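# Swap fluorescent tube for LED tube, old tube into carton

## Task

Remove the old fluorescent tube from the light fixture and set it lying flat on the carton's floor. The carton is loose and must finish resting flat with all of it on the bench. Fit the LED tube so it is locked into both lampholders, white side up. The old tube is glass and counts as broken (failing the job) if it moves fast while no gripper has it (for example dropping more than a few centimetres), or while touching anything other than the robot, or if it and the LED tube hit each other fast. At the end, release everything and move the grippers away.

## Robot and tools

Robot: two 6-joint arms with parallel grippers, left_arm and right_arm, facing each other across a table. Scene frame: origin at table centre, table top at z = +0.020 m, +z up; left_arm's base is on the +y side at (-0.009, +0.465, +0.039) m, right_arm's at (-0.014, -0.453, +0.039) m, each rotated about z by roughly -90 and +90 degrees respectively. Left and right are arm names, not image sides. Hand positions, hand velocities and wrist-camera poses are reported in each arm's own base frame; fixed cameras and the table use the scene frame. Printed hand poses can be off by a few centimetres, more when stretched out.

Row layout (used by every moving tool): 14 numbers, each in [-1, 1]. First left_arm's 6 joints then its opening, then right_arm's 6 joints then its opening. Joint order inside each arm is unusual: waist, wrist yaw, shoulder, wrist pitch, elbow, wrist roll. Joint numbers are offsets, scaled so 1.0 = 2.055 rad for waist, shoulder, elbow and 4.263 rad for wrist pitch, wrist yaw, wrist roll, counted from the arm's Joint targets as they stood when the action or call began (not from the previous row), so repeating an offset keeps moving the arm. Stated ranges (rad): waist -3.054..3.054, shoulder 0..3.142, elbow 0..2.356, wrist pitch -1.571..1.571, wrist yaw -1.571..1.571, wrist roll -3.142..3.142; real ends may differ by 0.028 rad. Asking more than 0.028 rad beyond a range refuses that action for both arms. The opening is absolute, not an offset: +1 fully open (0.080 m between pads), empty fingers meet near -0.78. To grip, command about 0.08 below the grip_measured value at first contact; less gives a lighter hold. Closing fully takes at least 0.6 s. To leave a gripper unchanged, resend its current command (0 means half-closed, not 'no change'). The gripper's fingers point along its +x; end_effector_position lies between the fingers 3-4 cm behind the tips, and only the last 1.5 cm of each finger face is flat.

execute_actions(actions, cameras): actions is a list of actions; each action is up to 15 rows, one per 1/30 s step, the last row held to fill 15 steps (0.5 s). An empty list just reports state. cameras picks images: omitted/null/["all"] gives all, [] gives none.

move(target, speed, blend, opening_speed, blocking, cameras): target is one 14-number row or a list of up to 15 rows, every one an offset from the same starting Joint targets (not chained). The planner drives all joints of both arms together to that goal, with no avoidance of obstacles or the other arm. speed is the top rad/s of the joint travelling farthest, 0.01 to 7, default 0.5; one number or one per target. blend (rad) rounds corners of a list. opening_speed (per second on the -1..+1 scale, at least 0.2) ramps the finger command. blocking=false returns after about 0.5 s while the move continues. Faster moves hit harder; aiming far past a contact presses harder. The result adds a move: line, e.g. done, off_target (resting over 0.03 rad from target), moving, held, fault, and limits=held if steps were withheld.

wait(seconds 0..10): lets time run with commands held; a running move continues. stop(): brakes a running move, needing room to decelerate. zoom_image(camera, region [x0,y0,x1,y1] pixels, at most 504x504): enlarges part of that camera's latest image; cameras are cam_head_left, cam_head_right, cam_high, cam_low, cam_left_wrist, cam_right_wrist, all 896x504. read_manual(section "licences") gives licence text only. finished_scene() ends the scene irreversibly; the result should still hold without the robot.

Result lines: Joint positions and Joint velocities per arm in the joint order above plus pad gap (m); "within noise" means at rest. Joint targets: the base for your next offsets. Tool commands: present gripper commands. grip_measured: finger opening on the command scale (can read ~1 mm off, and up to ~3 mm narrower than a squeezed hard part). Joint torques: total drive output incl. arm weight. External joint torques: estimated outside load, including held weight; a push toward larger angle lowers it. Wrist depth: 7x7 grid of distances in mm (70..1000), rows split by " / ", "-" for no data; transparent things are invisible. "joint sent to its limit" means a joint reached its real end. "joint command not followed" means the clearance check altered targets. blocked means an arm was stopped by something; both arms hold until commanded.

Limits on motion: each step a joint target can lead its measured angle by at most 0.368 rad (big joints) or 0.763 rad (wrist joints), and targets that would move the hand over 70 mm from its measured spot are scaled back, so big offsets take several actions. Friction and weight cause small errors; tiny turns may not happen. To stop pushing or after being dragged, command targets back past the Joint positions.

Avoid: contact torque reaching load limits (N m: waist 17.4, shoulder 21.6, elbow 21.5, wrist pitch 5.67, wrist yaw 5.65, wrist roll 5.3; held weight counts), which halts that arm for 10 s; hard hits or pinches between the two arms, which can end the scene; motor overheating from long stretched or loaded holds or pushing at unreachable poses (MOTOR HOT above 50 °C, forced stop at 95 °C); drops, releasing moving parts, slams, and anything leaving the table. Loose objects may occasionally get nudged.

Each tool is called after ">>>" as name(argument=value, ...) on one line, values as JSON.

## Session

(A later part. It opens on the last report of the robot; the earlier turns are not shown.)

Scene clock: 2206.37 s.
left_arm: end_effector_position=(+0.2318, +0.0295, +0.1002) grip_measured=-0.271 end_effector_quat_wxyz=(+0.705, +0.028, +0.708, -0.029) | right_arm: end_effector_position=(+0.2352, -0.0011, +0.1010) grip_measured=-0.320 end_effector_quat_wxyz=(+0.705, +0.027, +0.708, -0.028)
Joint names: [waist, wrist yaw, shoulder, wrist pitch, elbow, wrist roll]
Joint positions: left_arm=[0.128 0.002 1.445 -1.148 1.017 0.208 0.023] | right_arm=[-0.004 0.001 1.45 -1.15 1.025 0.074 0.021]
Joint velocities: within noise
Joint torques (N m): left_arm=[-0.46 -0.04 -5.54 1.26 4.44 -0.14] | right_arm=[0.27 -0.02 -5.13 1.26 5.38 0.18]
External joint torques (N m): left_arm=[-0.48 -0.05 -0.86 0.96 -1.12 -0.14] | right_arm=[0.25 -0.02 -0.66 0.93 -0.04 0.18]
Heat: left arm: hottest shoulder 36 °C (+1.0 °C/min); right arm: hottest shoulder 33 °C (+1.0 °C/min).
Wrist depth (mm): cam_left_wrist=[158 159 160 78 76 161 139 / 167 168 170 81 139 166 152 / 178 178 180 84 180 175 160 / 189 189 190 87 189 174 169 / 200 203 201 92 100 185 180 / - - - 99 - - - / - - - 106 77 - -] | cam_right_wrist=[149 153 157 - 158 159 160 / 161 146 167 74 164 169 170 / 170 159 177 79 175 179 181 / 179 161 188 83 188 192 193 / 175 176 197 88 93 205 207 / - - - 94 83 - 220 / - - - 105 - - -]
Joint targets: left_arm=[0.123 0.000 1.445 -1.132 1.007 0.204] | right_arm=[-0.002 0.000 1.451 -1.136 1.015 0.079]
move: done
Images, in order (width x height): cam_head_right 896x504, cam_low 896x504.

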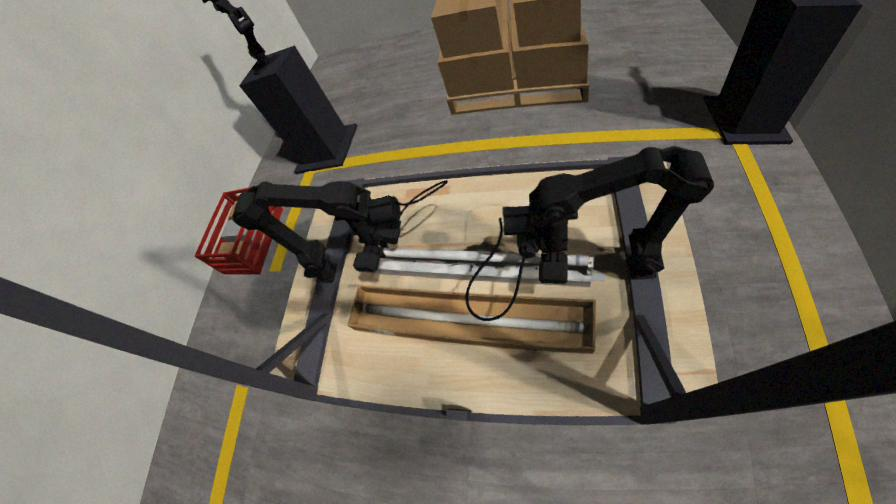

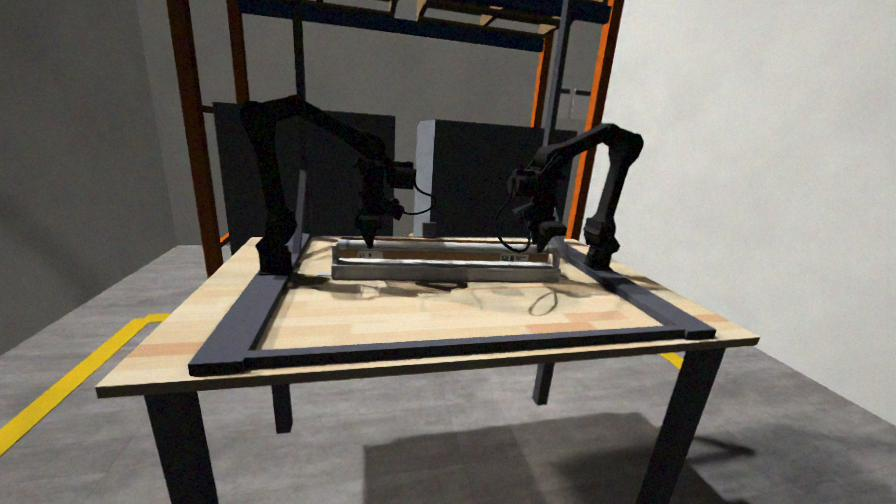

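>>> zoom_image(camera="cam_low", region=[530, 235, 570, 265])

>>> zoom_image(camera="cam_low", region=[325, 230, 365, 260])

Scaled by 12.600 from the camera's 896x504 image, which has a finer 1280x720 frame.

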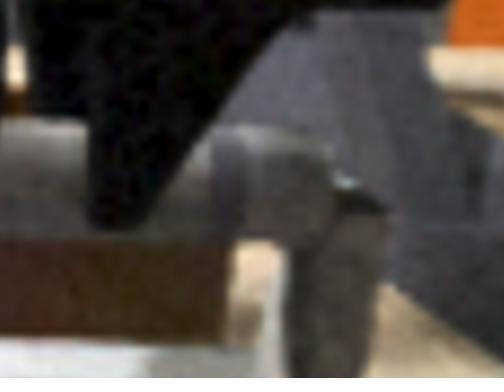

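Scaled by 12.600 from the camera's 896x504 image, which has a finer 1280x720 frame.

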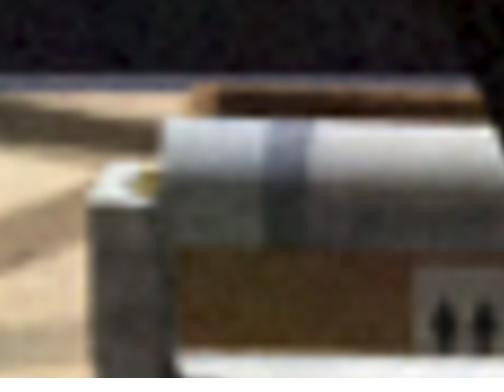

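>>> wait(seconds=0, cameras=["cam_head_right","cam_head_left","cam_high","cam_left_wrist","cam_right_wrist"])

>>> zoom_image(camera="cam_head_right", region=[350, 240, 400, 280])

>>> zoom_image(camera="cam_high", region=[290, 170, 340, 210])

>>> zoom_image(camera="cam_high", region=[490, 240, 550, 290])

>>> zoom_image(camera="cam_left_wrist", region=[400, 424, 560, 504])

>>> zoom_image(camera="cam_right_wrist", region=[380, 424, 540, 504])

Scene clock: 2237.47 s.
left_arm: end_effector_position=(+0.2317, +0.0295, +0.1001) grip_measured=-0.271 end_effector_quat_wxyz=(+0.705, +0.028, +0.708, -0.029) | right_arm: end_effector_position=(+0.2351, -0.0011, +0.1009) grip_measured=-0.320 end_effector_quat_wxyz=(+0.705, +0.027, +0.708, -0.028)
Joint names: [waist, wrist yaw, shoulder, wrist pitch, elbow, wrist roll]
Joint positions: left_arm=[0.128 0.002 1.445 -1.148 1.017 0.208 0.023] | right_arm=[-0.004 0.001 1.45 -1.15 1.025 0.074 0.021]
Joint velocities: within noise
Joint torques (N m): left_arm=[-0.47 -0.04 -5.54 1.27 4.44 -0.14] | right_arm=[0.12 -0.02 -5.29 1.19 5.25 0.16]
External joint torques (N m): left_arm=[-0.47 -0.05 -0.84 0.92 -1.22 -0.14] | right_arm=[0.11 -0.02 -0.77 0.82 -0.26 0.16]
Heat: left arm: hottest shoulder 35 °C (-2.0 °C/min); right arm: hottest shoulder 33 °C (+0.0 °C/min).
Wrist depth (mm): cam_left_wrist=[159 160 160 78 76 161 139 / 167 168 169 81 139 166 153 / 178 178 179 84 180 175 160 / 188 189 191 88 190 174 168 / 201 203 201 92 100 185 180 / - - - 99 - - - / - - - 107 77 - -] | cam_right_wrist=[149 154 156 - 157 160 161 / 161 146 167 74 164 169 170 / 170 158 177 79 175 180 181 / 178 162 188 83 189 192 193 / 175 177 197 88 93 206 208 / - - - 94 83 - 219 / - - - 105 - - -]
Joint targets: left_arm=[0.123 0.000 1.445 -1.132 1.007 0.204] | right_arm=[-0.002 0.000 1.450 -1.136 1.015 0.079]
Tool commands: left_gripper/opening=-0.34 right_gripper/opening=-0.38
Images, in order (width x height): cam_head_left 896x504, cam_head_right 896x504, cam_high 896x504, cam_left_wrist 896x504, cam_right_wrist 896x504.

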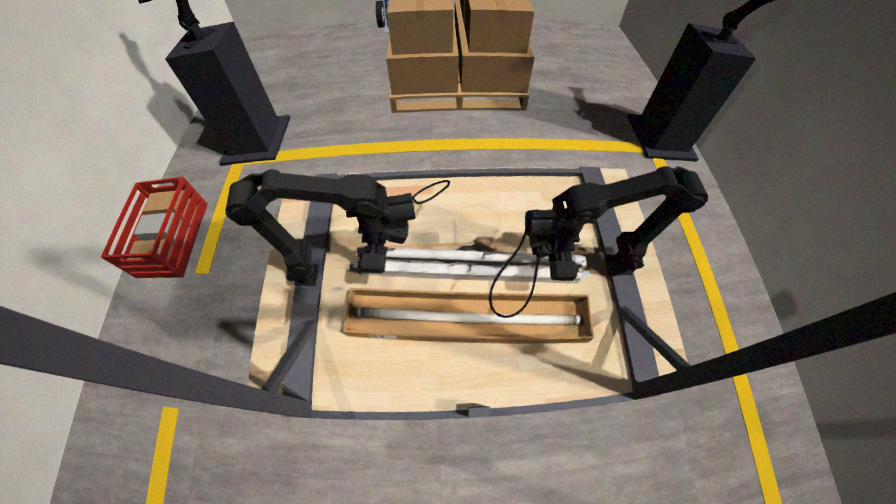

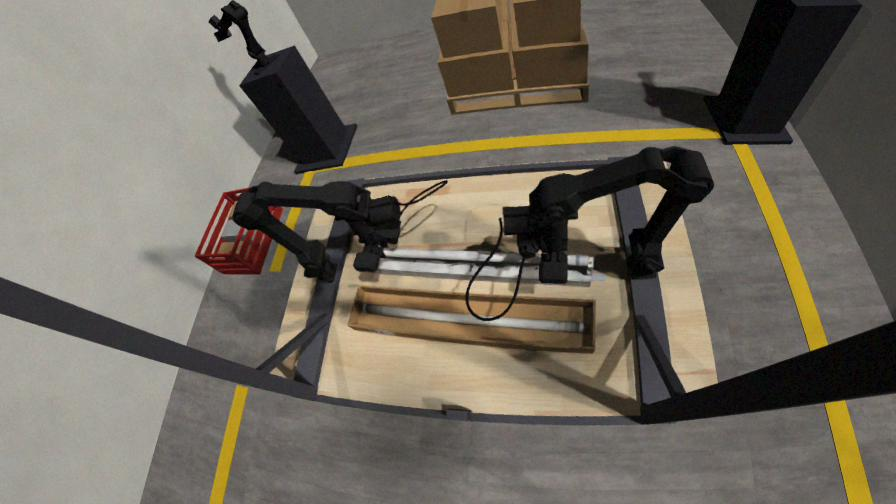

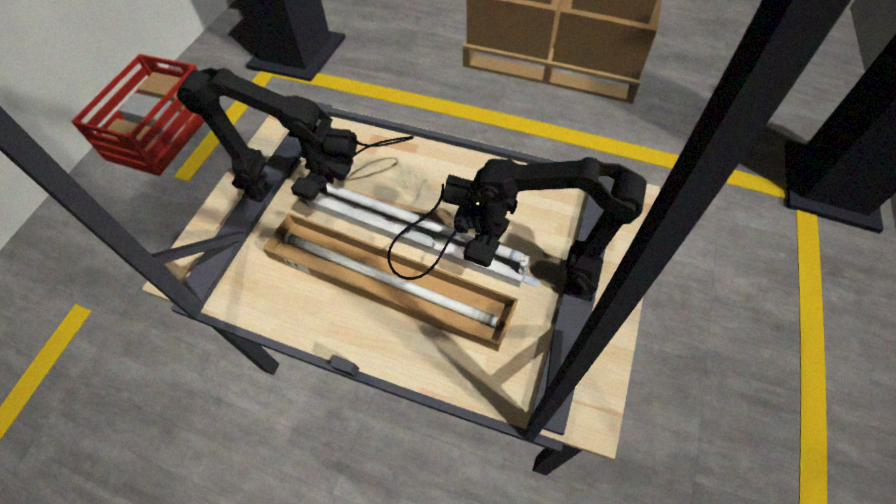

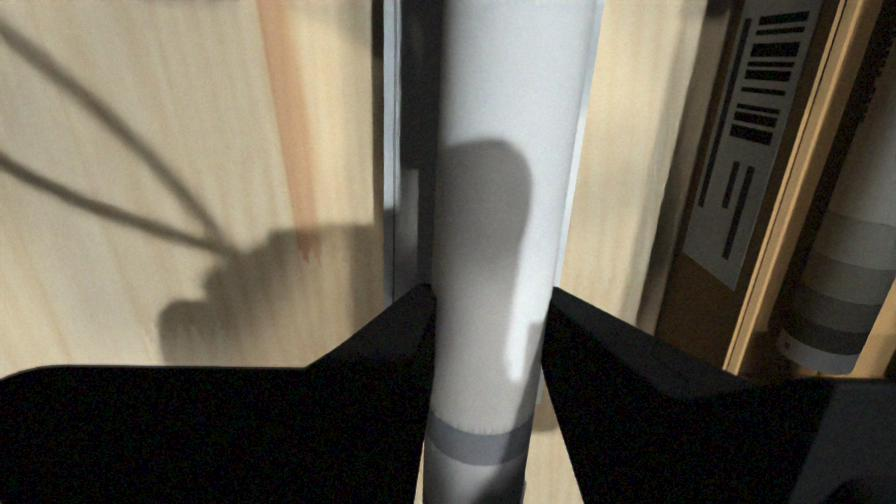

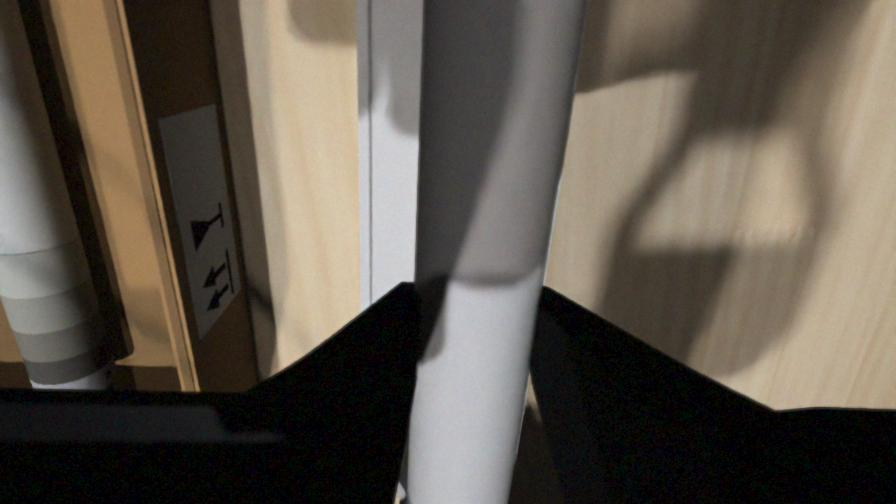

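Scaled by 10.080 from the camera's 896x504 image, which has a finer 1280x720 frame.

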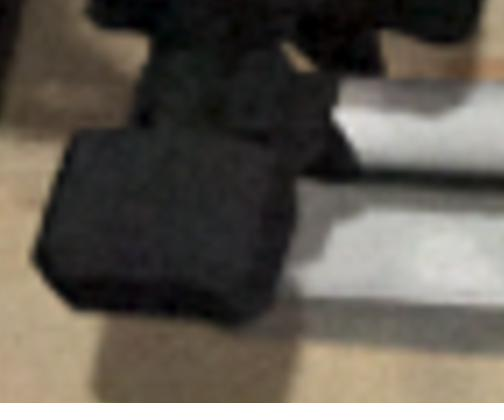

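Scaled by 10.080 from the camera's 896x504 image, which has a finer 1280x720 frame.

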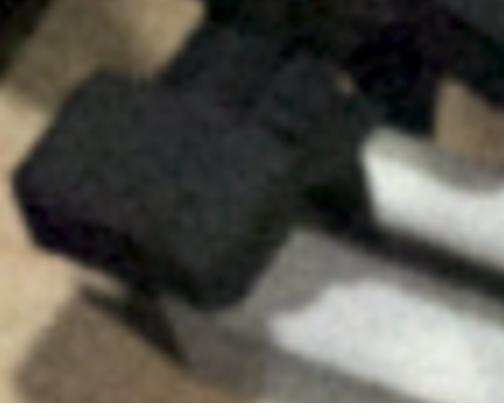

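Scaled by 8.400 from the camera's 896x504 image, which has a finer 1280x720 frame.

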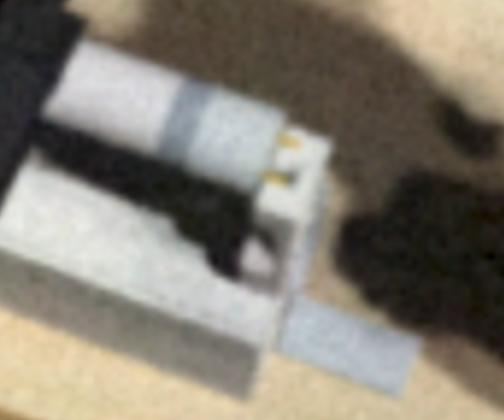

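Scaled by 3.150 from the camera's 896x504 image, which has a finer 1280x720 frame.

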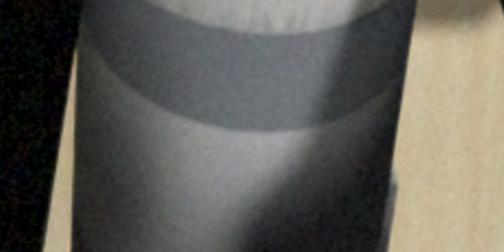

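Scaled by 3.150 from the camera's 896x504 image, which has a finer 1280x720 frame.

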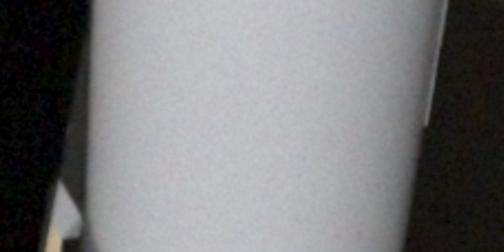

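>>> zoom_image(camera="cam_head_left", region=[555, 240, 605, 280])

>>> zoom_image(camera="cam_head_right", region=[570, 245, 600, 275])

>>> zoom_image(camera="cam_high", region=[505, 245, 540, 280])

Scaled by 10.080 from the camera's 896x504 image, which has a finer 1280x720 frame.

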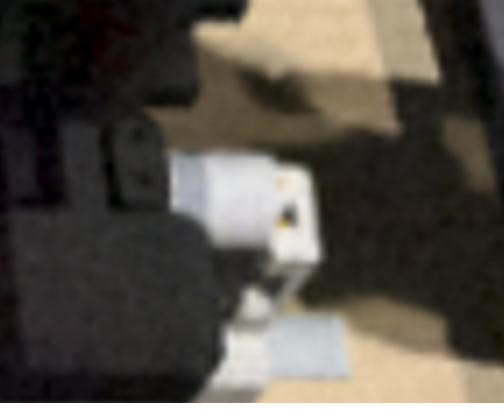

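Scaled by 16.800 from the camera's 896x504 image, which has a finer 1280x720 frame.

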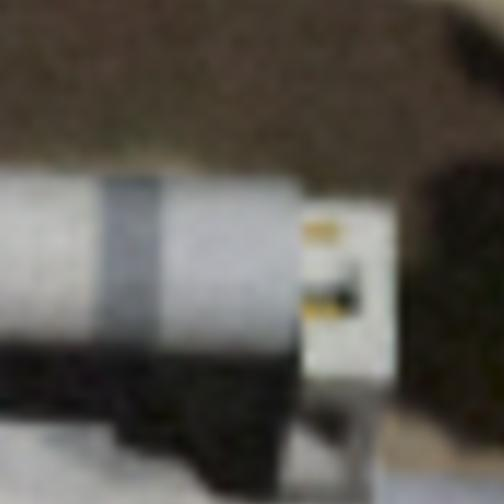

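Scaled by 14.400 from the camera's 896x504 image, which has a finer 1280x720 frame.

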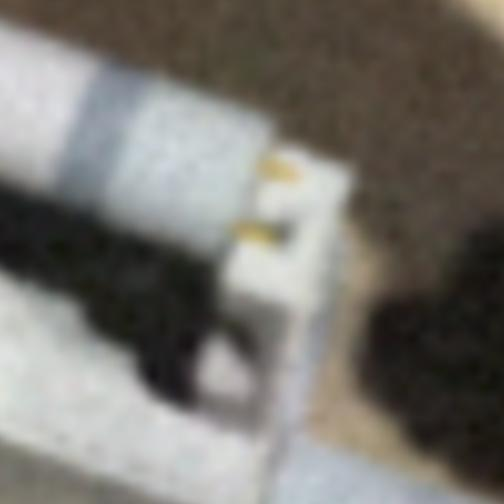

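>>> move(target=[[0.0018,0,-0.0021,-0.0028,0.0032,0.0007,-0.34,0.0044,0,-0.0008,-0.0024,0.0042,0,-0.38],[0.0018,0,-0.0021,-0.0028,0.0032,0.0007,-0.05,0.0044,0,-0.0008,-0.0024,0.0042,0,-0.38],[0.0700,0.0429,0.0264,-0.0138,0.0214,0.0356,-0.05,0.0044,0,-0.0008,-0.0024,0.0042,0,-0.38],[0.1311,0.0816,0.0709,-0.0302,0.0425,0.0708,-0.05,0.0044,0,-0.0008,-0.0024,0.0042,0,-0.38],[0.1804,0.1136,0.1272,-0.0514,0.0656,0.1078,-0.05,0.0044,0,-0.0008,-0.0024,0.0042,0,-0.38],[0.2195,0.1397,0.1964,-0.0777,0.0910,0.1460,-0.05,0.0044,0,-0.0008,-0.0024,0.0042,0,-0.38]], speed=[0.1,0.1,0.4,0.4,0.4,0.4], blend=[0,0,0.03,0.03,0.03,0], opening_speed=0.8)

>>> zoom_image(camera="cam_head_right", region=[570, 245, 600, 275])

>>> zoom_image(camera="cam_head_right", region=[350, 235, 400, 275])

>>> zoom_image(camera="cam_high", region=[290, 165, 340, 205])

Scene clock: 2462.13 s.
left_arm: end_effector_position=(+0.2319, +0.0492, +0.0928) grip_measured=-0.054 end_effector_quat_wxyz=(+0.643, -0.239, +0.665, -0.295) | right_arm: end_effector_position=(+0.2350, -0.0007, +0.1009) grip_measured=-0.320 end_effector_quat_wxyz=(+0.705, +0.025, +0.708, -0.028)
Joint names: [waist, wrist yaw, shoulder, wrist pitch, elbow, wrist roll]
Joint positions: left_arm=[0.57 0.59 1.835 -1.461 1.187 0.822 0.033] | right_arm=[0 0.005 1.45 -1.151 1.025 0.075 0.021]
Joint velocities: within noise
Joint torques (N m): left_arm=[0.3 0.62 -5.88 -0.59 5.14 0.18] | right_arm=[0.63 -0.2 -5.32 0.54 6.5 0.13]
External joint torques (N m): left_arm=[0.32 0.28 0.56 -0.06 0.74 0.14] | right_arm=[0.63 -0.21 -0.79 0.24 1.09 0.13]
Heat: left arm: hottest shoulder 34 °C (+0.0 °C/min); right arm: hottest shoulder 33 °C (+0.0 °C/min).
Wrist depth (mm): cam_left_wrist=[112 111 115 79 82 391 - / 114 117 117 81 222 - - / 120 126 119 85 242 - - / 123 132 127 89 288 - - / 129 141 121 94 101 474 - / - - - 100 86 - - / - - - 111 87 - -] | cam_right_wrist=[148 154 157 - 158 160 161 / 161 146 166 74 164 170 170 / 169 147 176 79 175 181 182 / 178 161 188 83 189 192 194 / 175 178 196 88 93 206 208 / - - - 94 83 - 220 / - - - 105 - - -]
Joint targets: left_arm=[0.574 0.595 1.849 -1.464 1.194 0.827] | right_arm=[0.007 0.000 1.449 -1.147 1.024 0.079]
move: done

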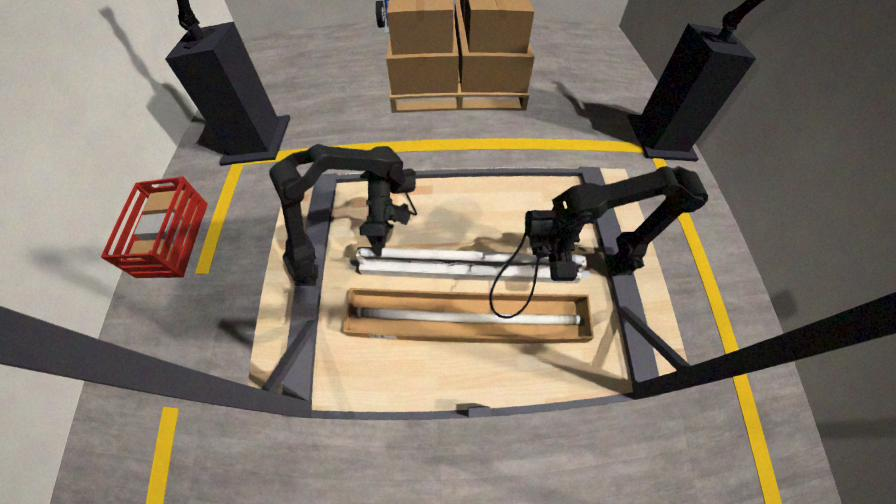

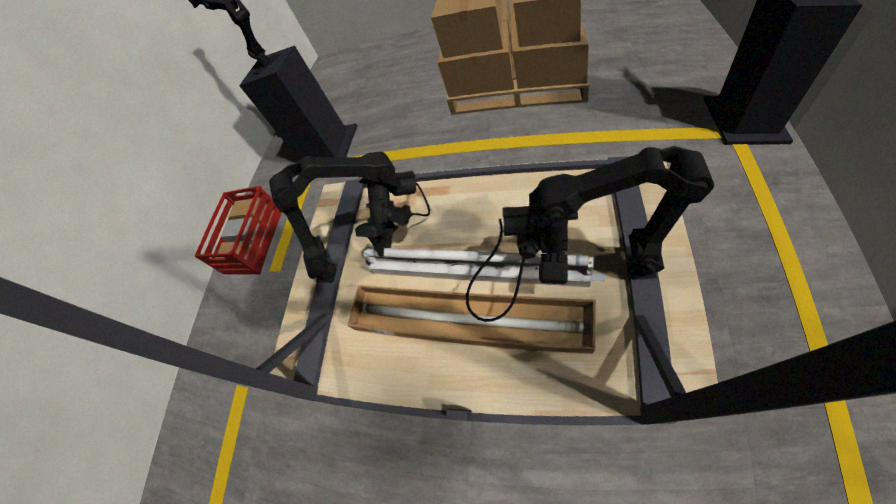

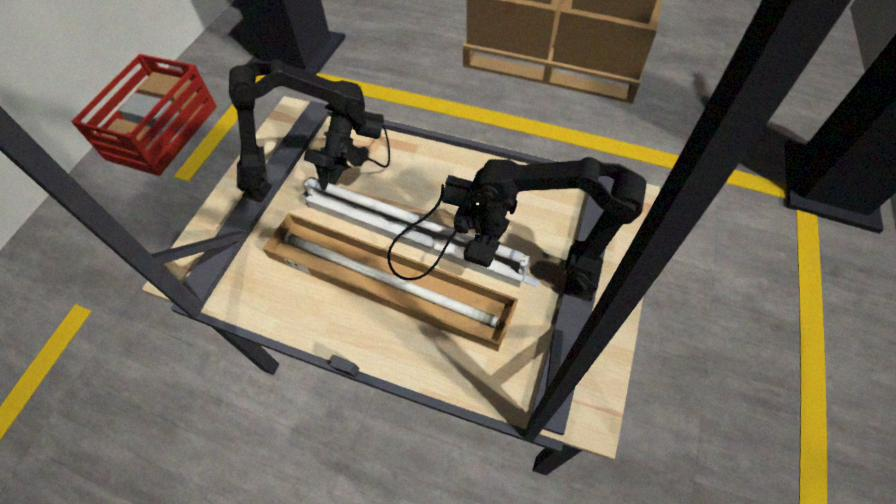

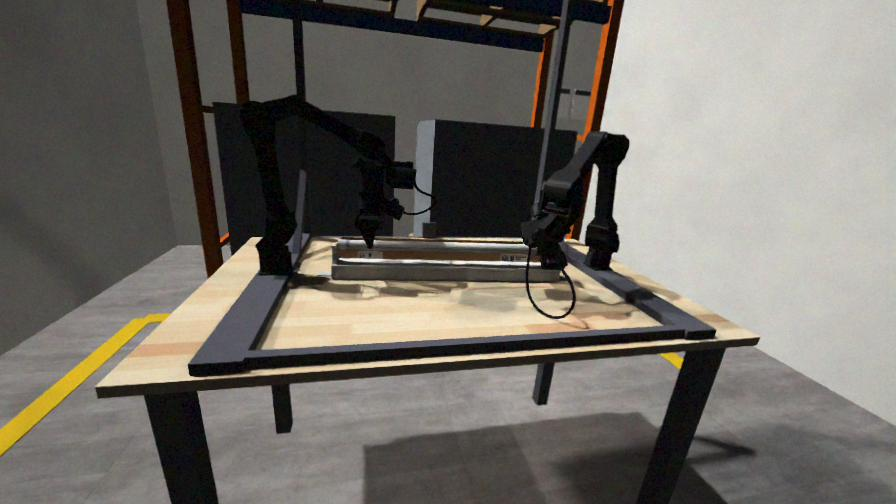

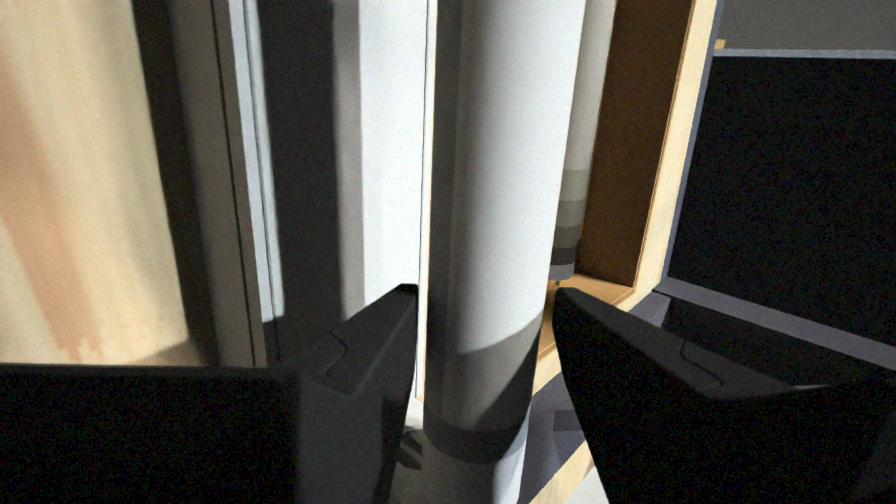

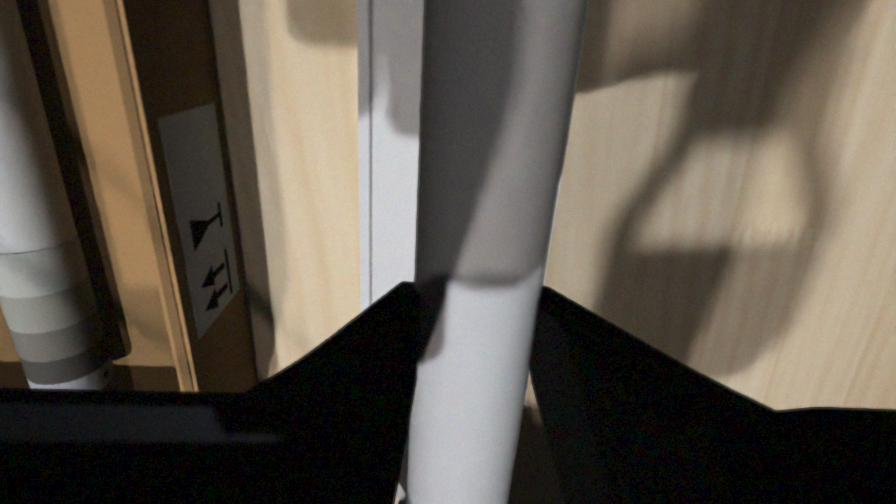

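Scaled by 16.800 from the camera's 896x504 image, which has a finer 1280x720 frame.

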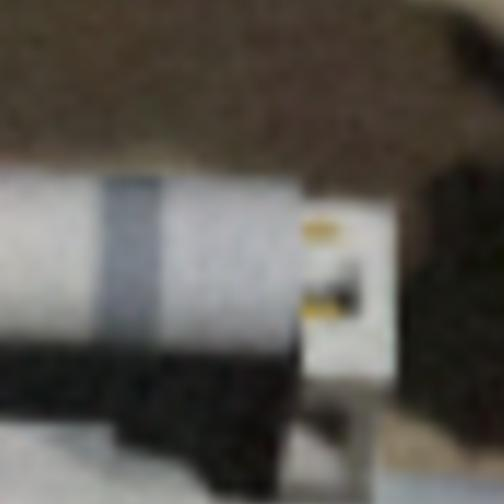

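Scaled by 10.080 from the camera's 896x504 image, which has a finer 1280x720 frame.

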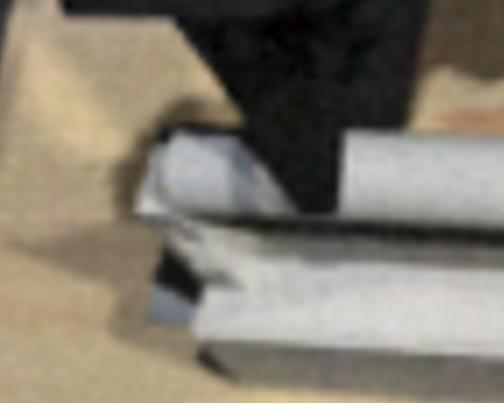

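Scaled by 10.080 from the camera's 896x504 image, which has a finer 1280x720 frame.

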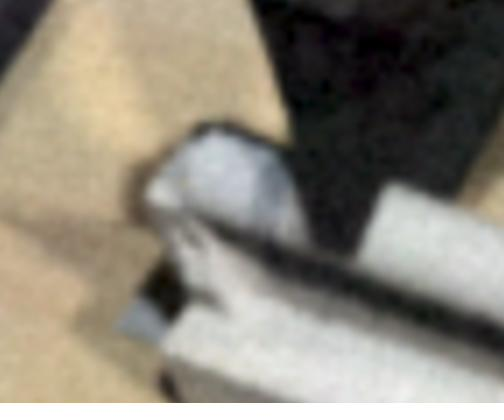

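>>> zoom_image(camera="cam_head_left", region=[345, 240, 375, 270])

>>> zoom_image(camera="cam_low", region=[530, 235, 570, 265])

>>> zoom_image(camera="cam_left_wrist", region=[370, 354, 620, 504])

Scaled by 16.800 from the camera's 896x504 image, which has a finer 1280x720 frame.

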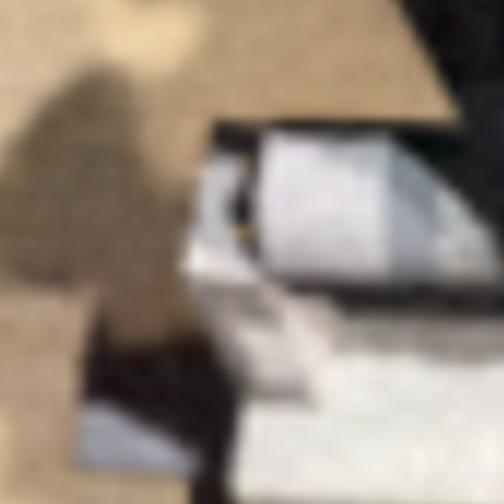

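Scaled by 12.600 from the camera's 896x504 image, which has a finer 1280x720 frame.

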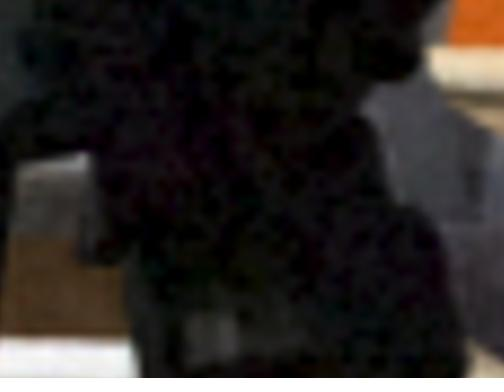

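Scaled by 2.016 from the camera's 896x504 image, which has a finer 1280x720 frame.

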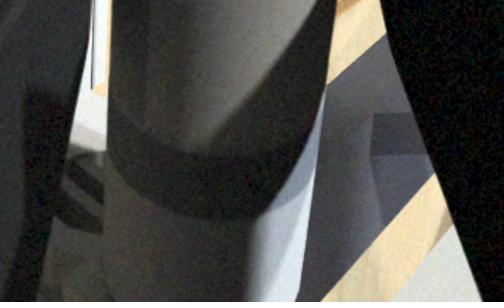

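>>> move(target=[[0,0,0,0,0,0,-0.34,0,0,0,0,0,0,-0.38],[0,0,-0.0059,-0.0073,0.0092,0,-0.34,0,0,-0.0026,-0.0077,0.0134,0,-0.38],[0,0,-0.0059,-0.0073,0.0092,0,-0.34,0,0,-0.0026,-0.0077,0.0134,0,-0.285]], speed=0.08, opening_speed=0.8, cameras=["cam_head_right","cam_head_left","cam_left_wrist"])

>>> zoom_image(camera="cam_head_right", region=[570, 245, 600, 275])

>>> zoom_image(camera="cam_head_left", region=[345, 240, 375, 270])

Scene clock: 2529.10 s.
left_arm: end_effector_position=(+0.2328, +0.0495, +0.0983) grip_measured=-0.281 end_effector_quat_wxyz=(+0.641, -0.242, +0.665, -0.296) | right_arm: end_effector_position=(+0.2344, +0.0002, +0.1052) grip_measured=-0.279 end_effector_quat_wxyz=(+0.703, +0.023, +0.711, -0.027)
Joint names: [waist, wrist yaw, shoulder, wrist pitch, elbow, wrist roll]
Joint positions: left_arm=[0.57 0.592 1.836 -1.488 1.208 0.823 0.022] | right_arm=[0.004 0.005 1.45 -1.174 1.042 0.075 0.022]
Joint velocities: within noise
Joint torques (N m): left_arm=[0.38 0.54 -7.58 -0.82 5.03 0.17] | right_arm=[0.29 -0.13 -5.98 -0.07 7.7 0.1]
External joint torques (N m): left_arm=[0.37 0.21 -1.11 -0.29 0.59 0.13] | right_arm=[0.26 -0.12 -1.45 -0.37 2.29 0.1]
Heat: left arm: hottest shoulder 34 °C (+0.0 °C/min); right arm: hottest shoulder 33 °C (+0.0 °C/min).
Wrist depth (mm): cam_left_wrist=[114 115 118 80 82 408 - / 119 122 123 83 230 - - / 123 129 125 87 285 - - / 129 135 141 91 300 - - / 132 144 135 95 102 473 - / - - - 102 - - - / - - - - 77 - -] | cam_right_wrist=[153 152 159 - 162 163 164 / 163 144 170 74 168 172 174 / 171 156 181 78 181 184 185 / 180 174 191 83 193 197 198 / 177 178 201 88 93 211 214 / - - - 94 77 - 227 / - - - 105 - - -]
Joint targets: left_arm=[0.574 0.596 1.837 -1.495 1.213 0.826] | right_arm=[0.008 0.000 1.444 -1.179 1.051 0.079]
move: done
Images, in order (width x height): cam_head_left 896x504, cam_head_right 896x504, cam_left_wrist 896x504.

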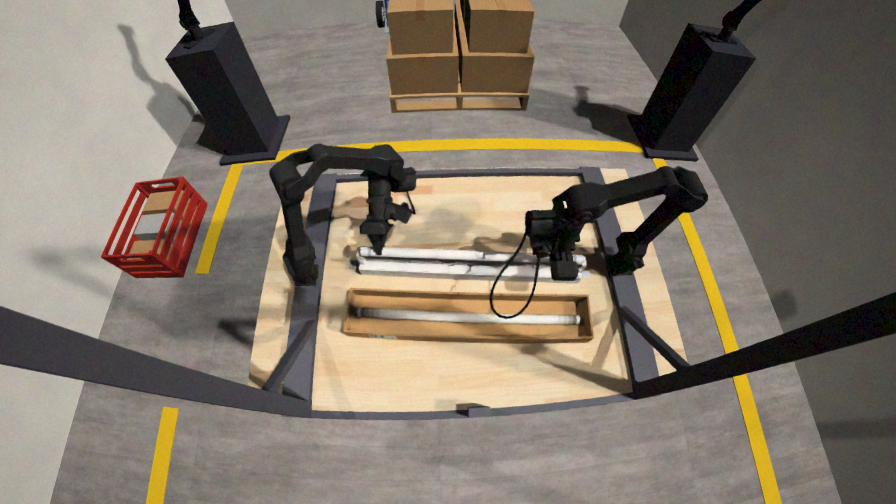

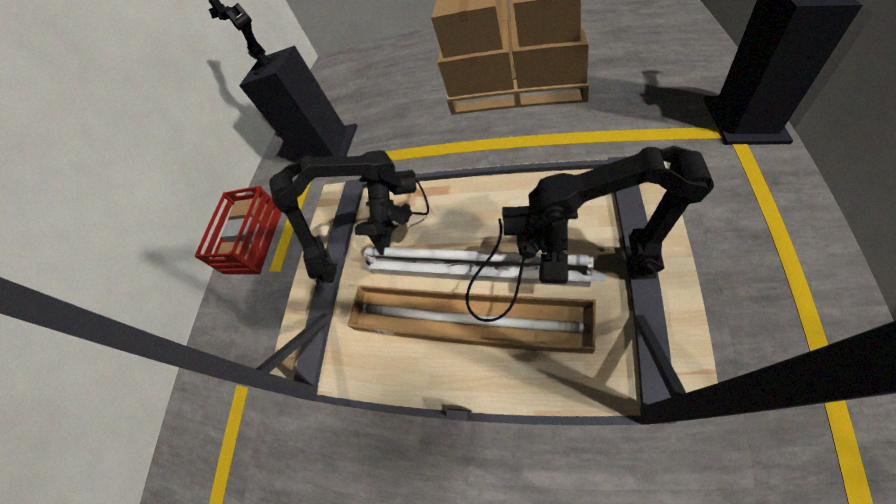

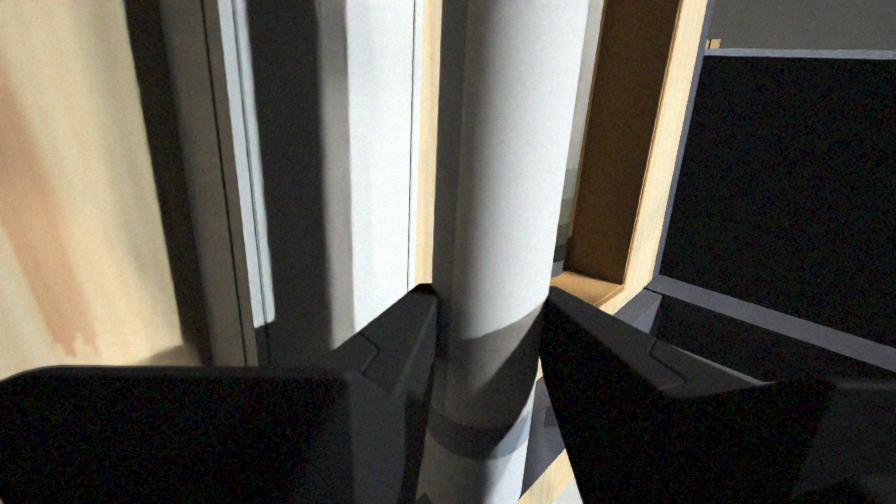

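Scaled by 16.800 from the camera's 896x504 image, which has a finer 1280x720 frame.

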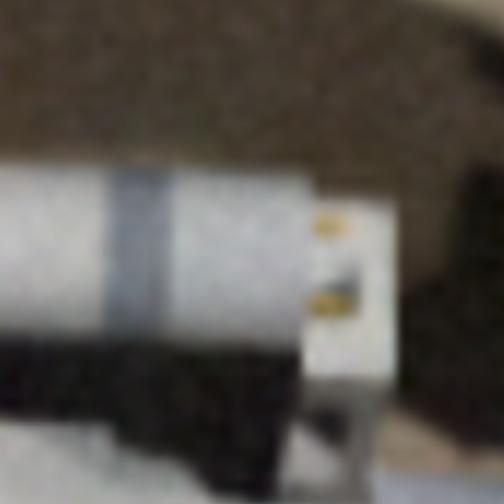

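Scaled by 16.800 from the camera's 896x504 image, which has a finer 1280x720 frame.

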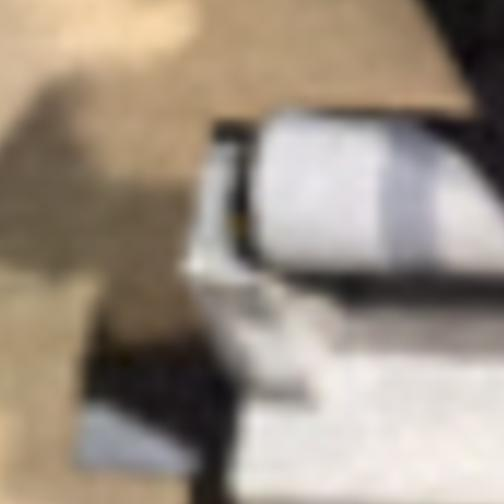

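>>> move(target=[[-0.0390,-0.0264,-0.0681,0.0261,-0.0239,-0.0382,-0.34,0.0046,0,0,0,0,0.0022,-0.285],[-0.0883,-0.0584,-0.1232,0.0471,-0.0455,-0.0752,-0.34,0.0046,0,0,0,0,0.0022,-0.285],[-0.1495,-0.0970,-0.1672,0.0635,-0.0660,-0.1104,-0.34,0.0046,0,0,0,0,0.0022,-0.285],[-0.2177,-0.1399,-0.1953,0.0745,-0.0837,-0.1453,-0.34,0.0046,0,0,0,0,0.0022,-0.285]], speed=0.35, blend=0.03, cameras=["cam_head_right","cam_head_left","cam_left_wrist","cam_right_wrist"])

>>> zoom_image(camera="cam_head_right", region=[570, 245, 600, 275])

>>> zoom_image(camera="cam_head_left", region=[345, 240, 375, 270])

Scene clock: 2550.07 s.
left_arm: end_effector_position=(+0.2320, +0.0278, +0.1073) grip_measured=-0.281 end_effector_quat_wxyz=(+0.703, +0.022, +0.710, -0.036) | right_arm: end_effector_position=(+0.2349, +0.0021, +0.1093) grip_measured=-0.279 end_effector_quat_wxyz=(+0.706, +0.022, +0.707, -0.028)
Joint names: [waist, wrist yaw, shoulder, wrist pitch, elbow, wrist roll]
Joint positions: left_arm=[0.131 0.018 1.447 -1.184 1.048 0.212 0.022] | right_arm=[0.015 0.01 1.442 -1.183 1.051 0.085 0.022]
Joint velocities: within noise
Joint torques (N m): left_arm=[-0.42 -0.71 -7.22 0.73 4.8 -0.16] | right_arm=[0.23 -0.34 -4.9 0.58 6.55 0.11]
External joint torques (N m): left_arm=[-0.43 -0.73 -2.46 0.4 -0.87 -0.16] | right_arm=[0.23 -0.35 -0.4 0.26 1.09 0.11]
Heat: left arm: hottest shoulder 36 °C (+2.0 °C/min); right arm: hottest shoulder 34 °C (+1.0 °C/min).
Wrist depth (mm): cam_left_wrist=[162 163 165 80 165 168 150 / 171 172 174 82 176 169 158 / 181 184 184 86 188 168 168 / 193 194 196 90 201 179 184 / 205 207 207 95 103 202 211 / - - - 102 - - - / - - - - 76 - -] | cam_right_wrist=[158 150 163 74 80 168 169 / 165 152 175 78 173 178 181 / 174 166 185 83 186 190 190 / 170 185 195 88 198 202 204 / 179 192 204 93 94 216 219 / 185 - - 102 77 - 232 / - - - 110 - - -]
Joint targets: left_arm=[0.127 -0.001 1.436 -1.177 1.041 0.207] | right_arm=[0.017 0.000 1.444 -1.179 1.051 0.088]
move: done
Images, in order (width x height): cam_head_left 896x504, cam_head_right 896x504, cam_left_wrist 896x504, cam_right_wrist 896x504.

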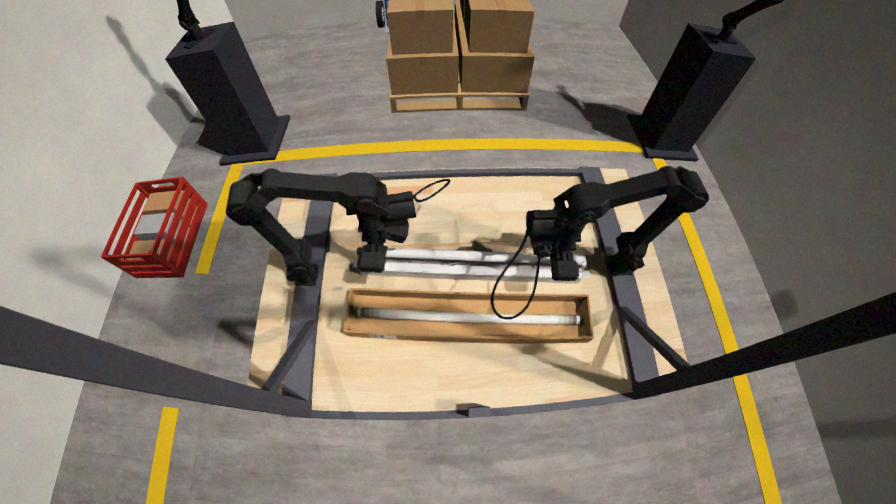

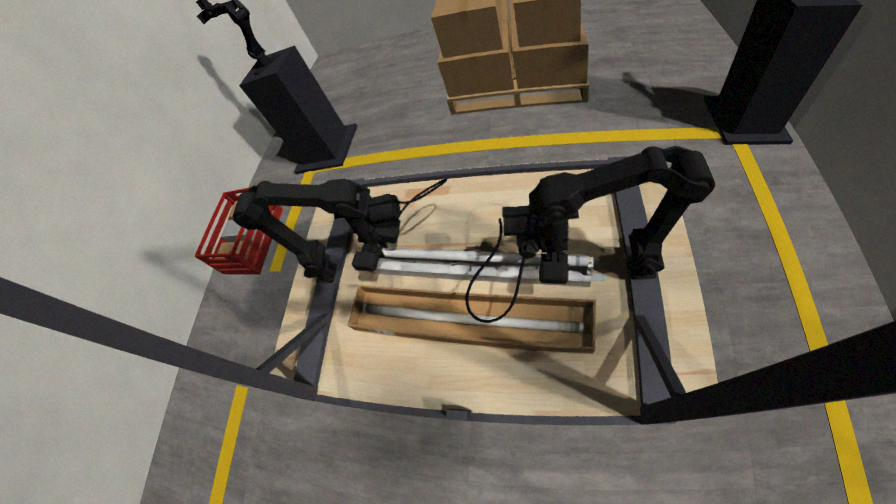

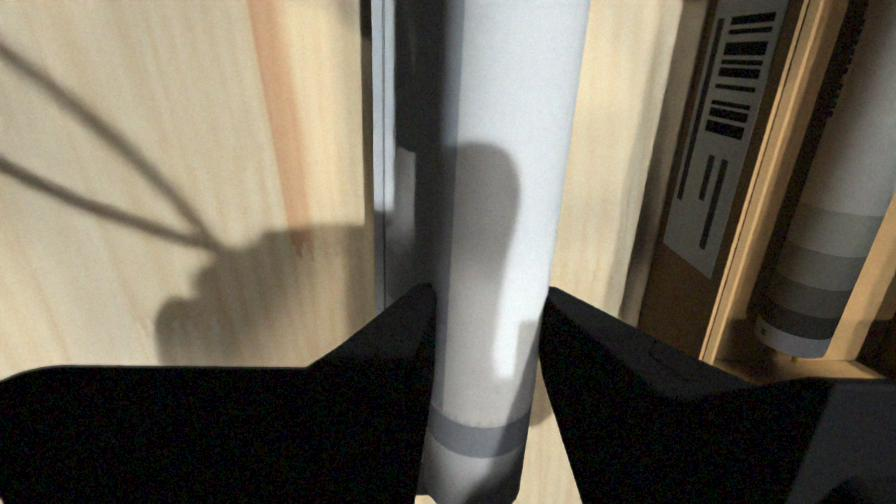

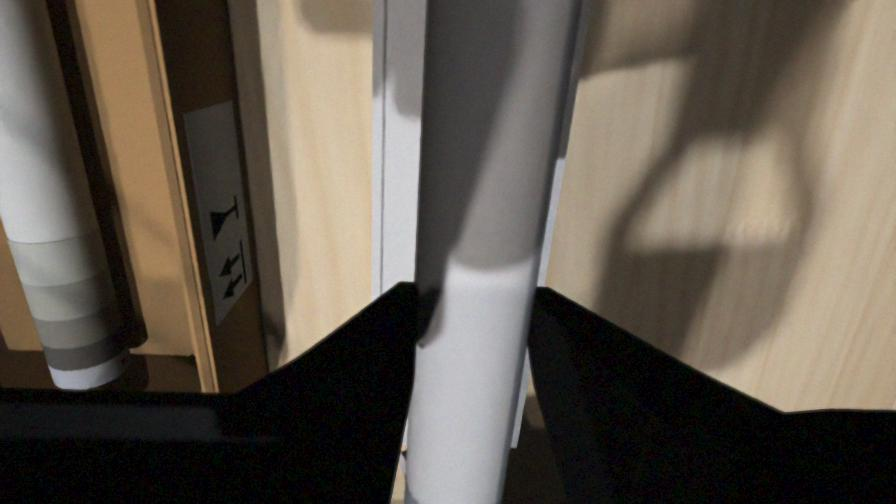

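Scaled by 16.800 from the camera's 896x504 image, which has a finer 1280x720 frame.

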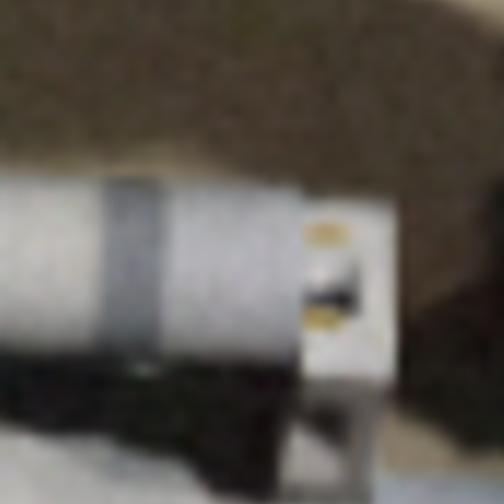

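Scaled by 16.800 from the camera's 896x504 image, which has a finer 1280x720 frame.

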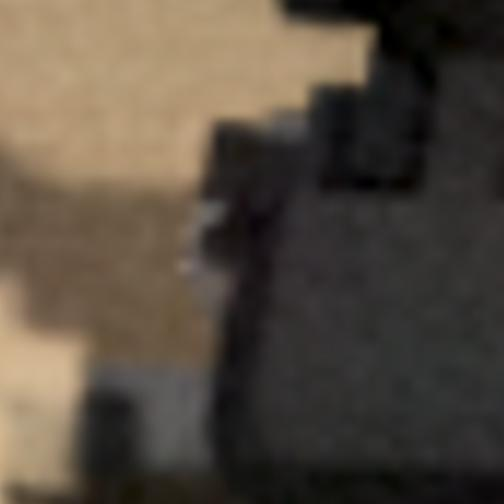

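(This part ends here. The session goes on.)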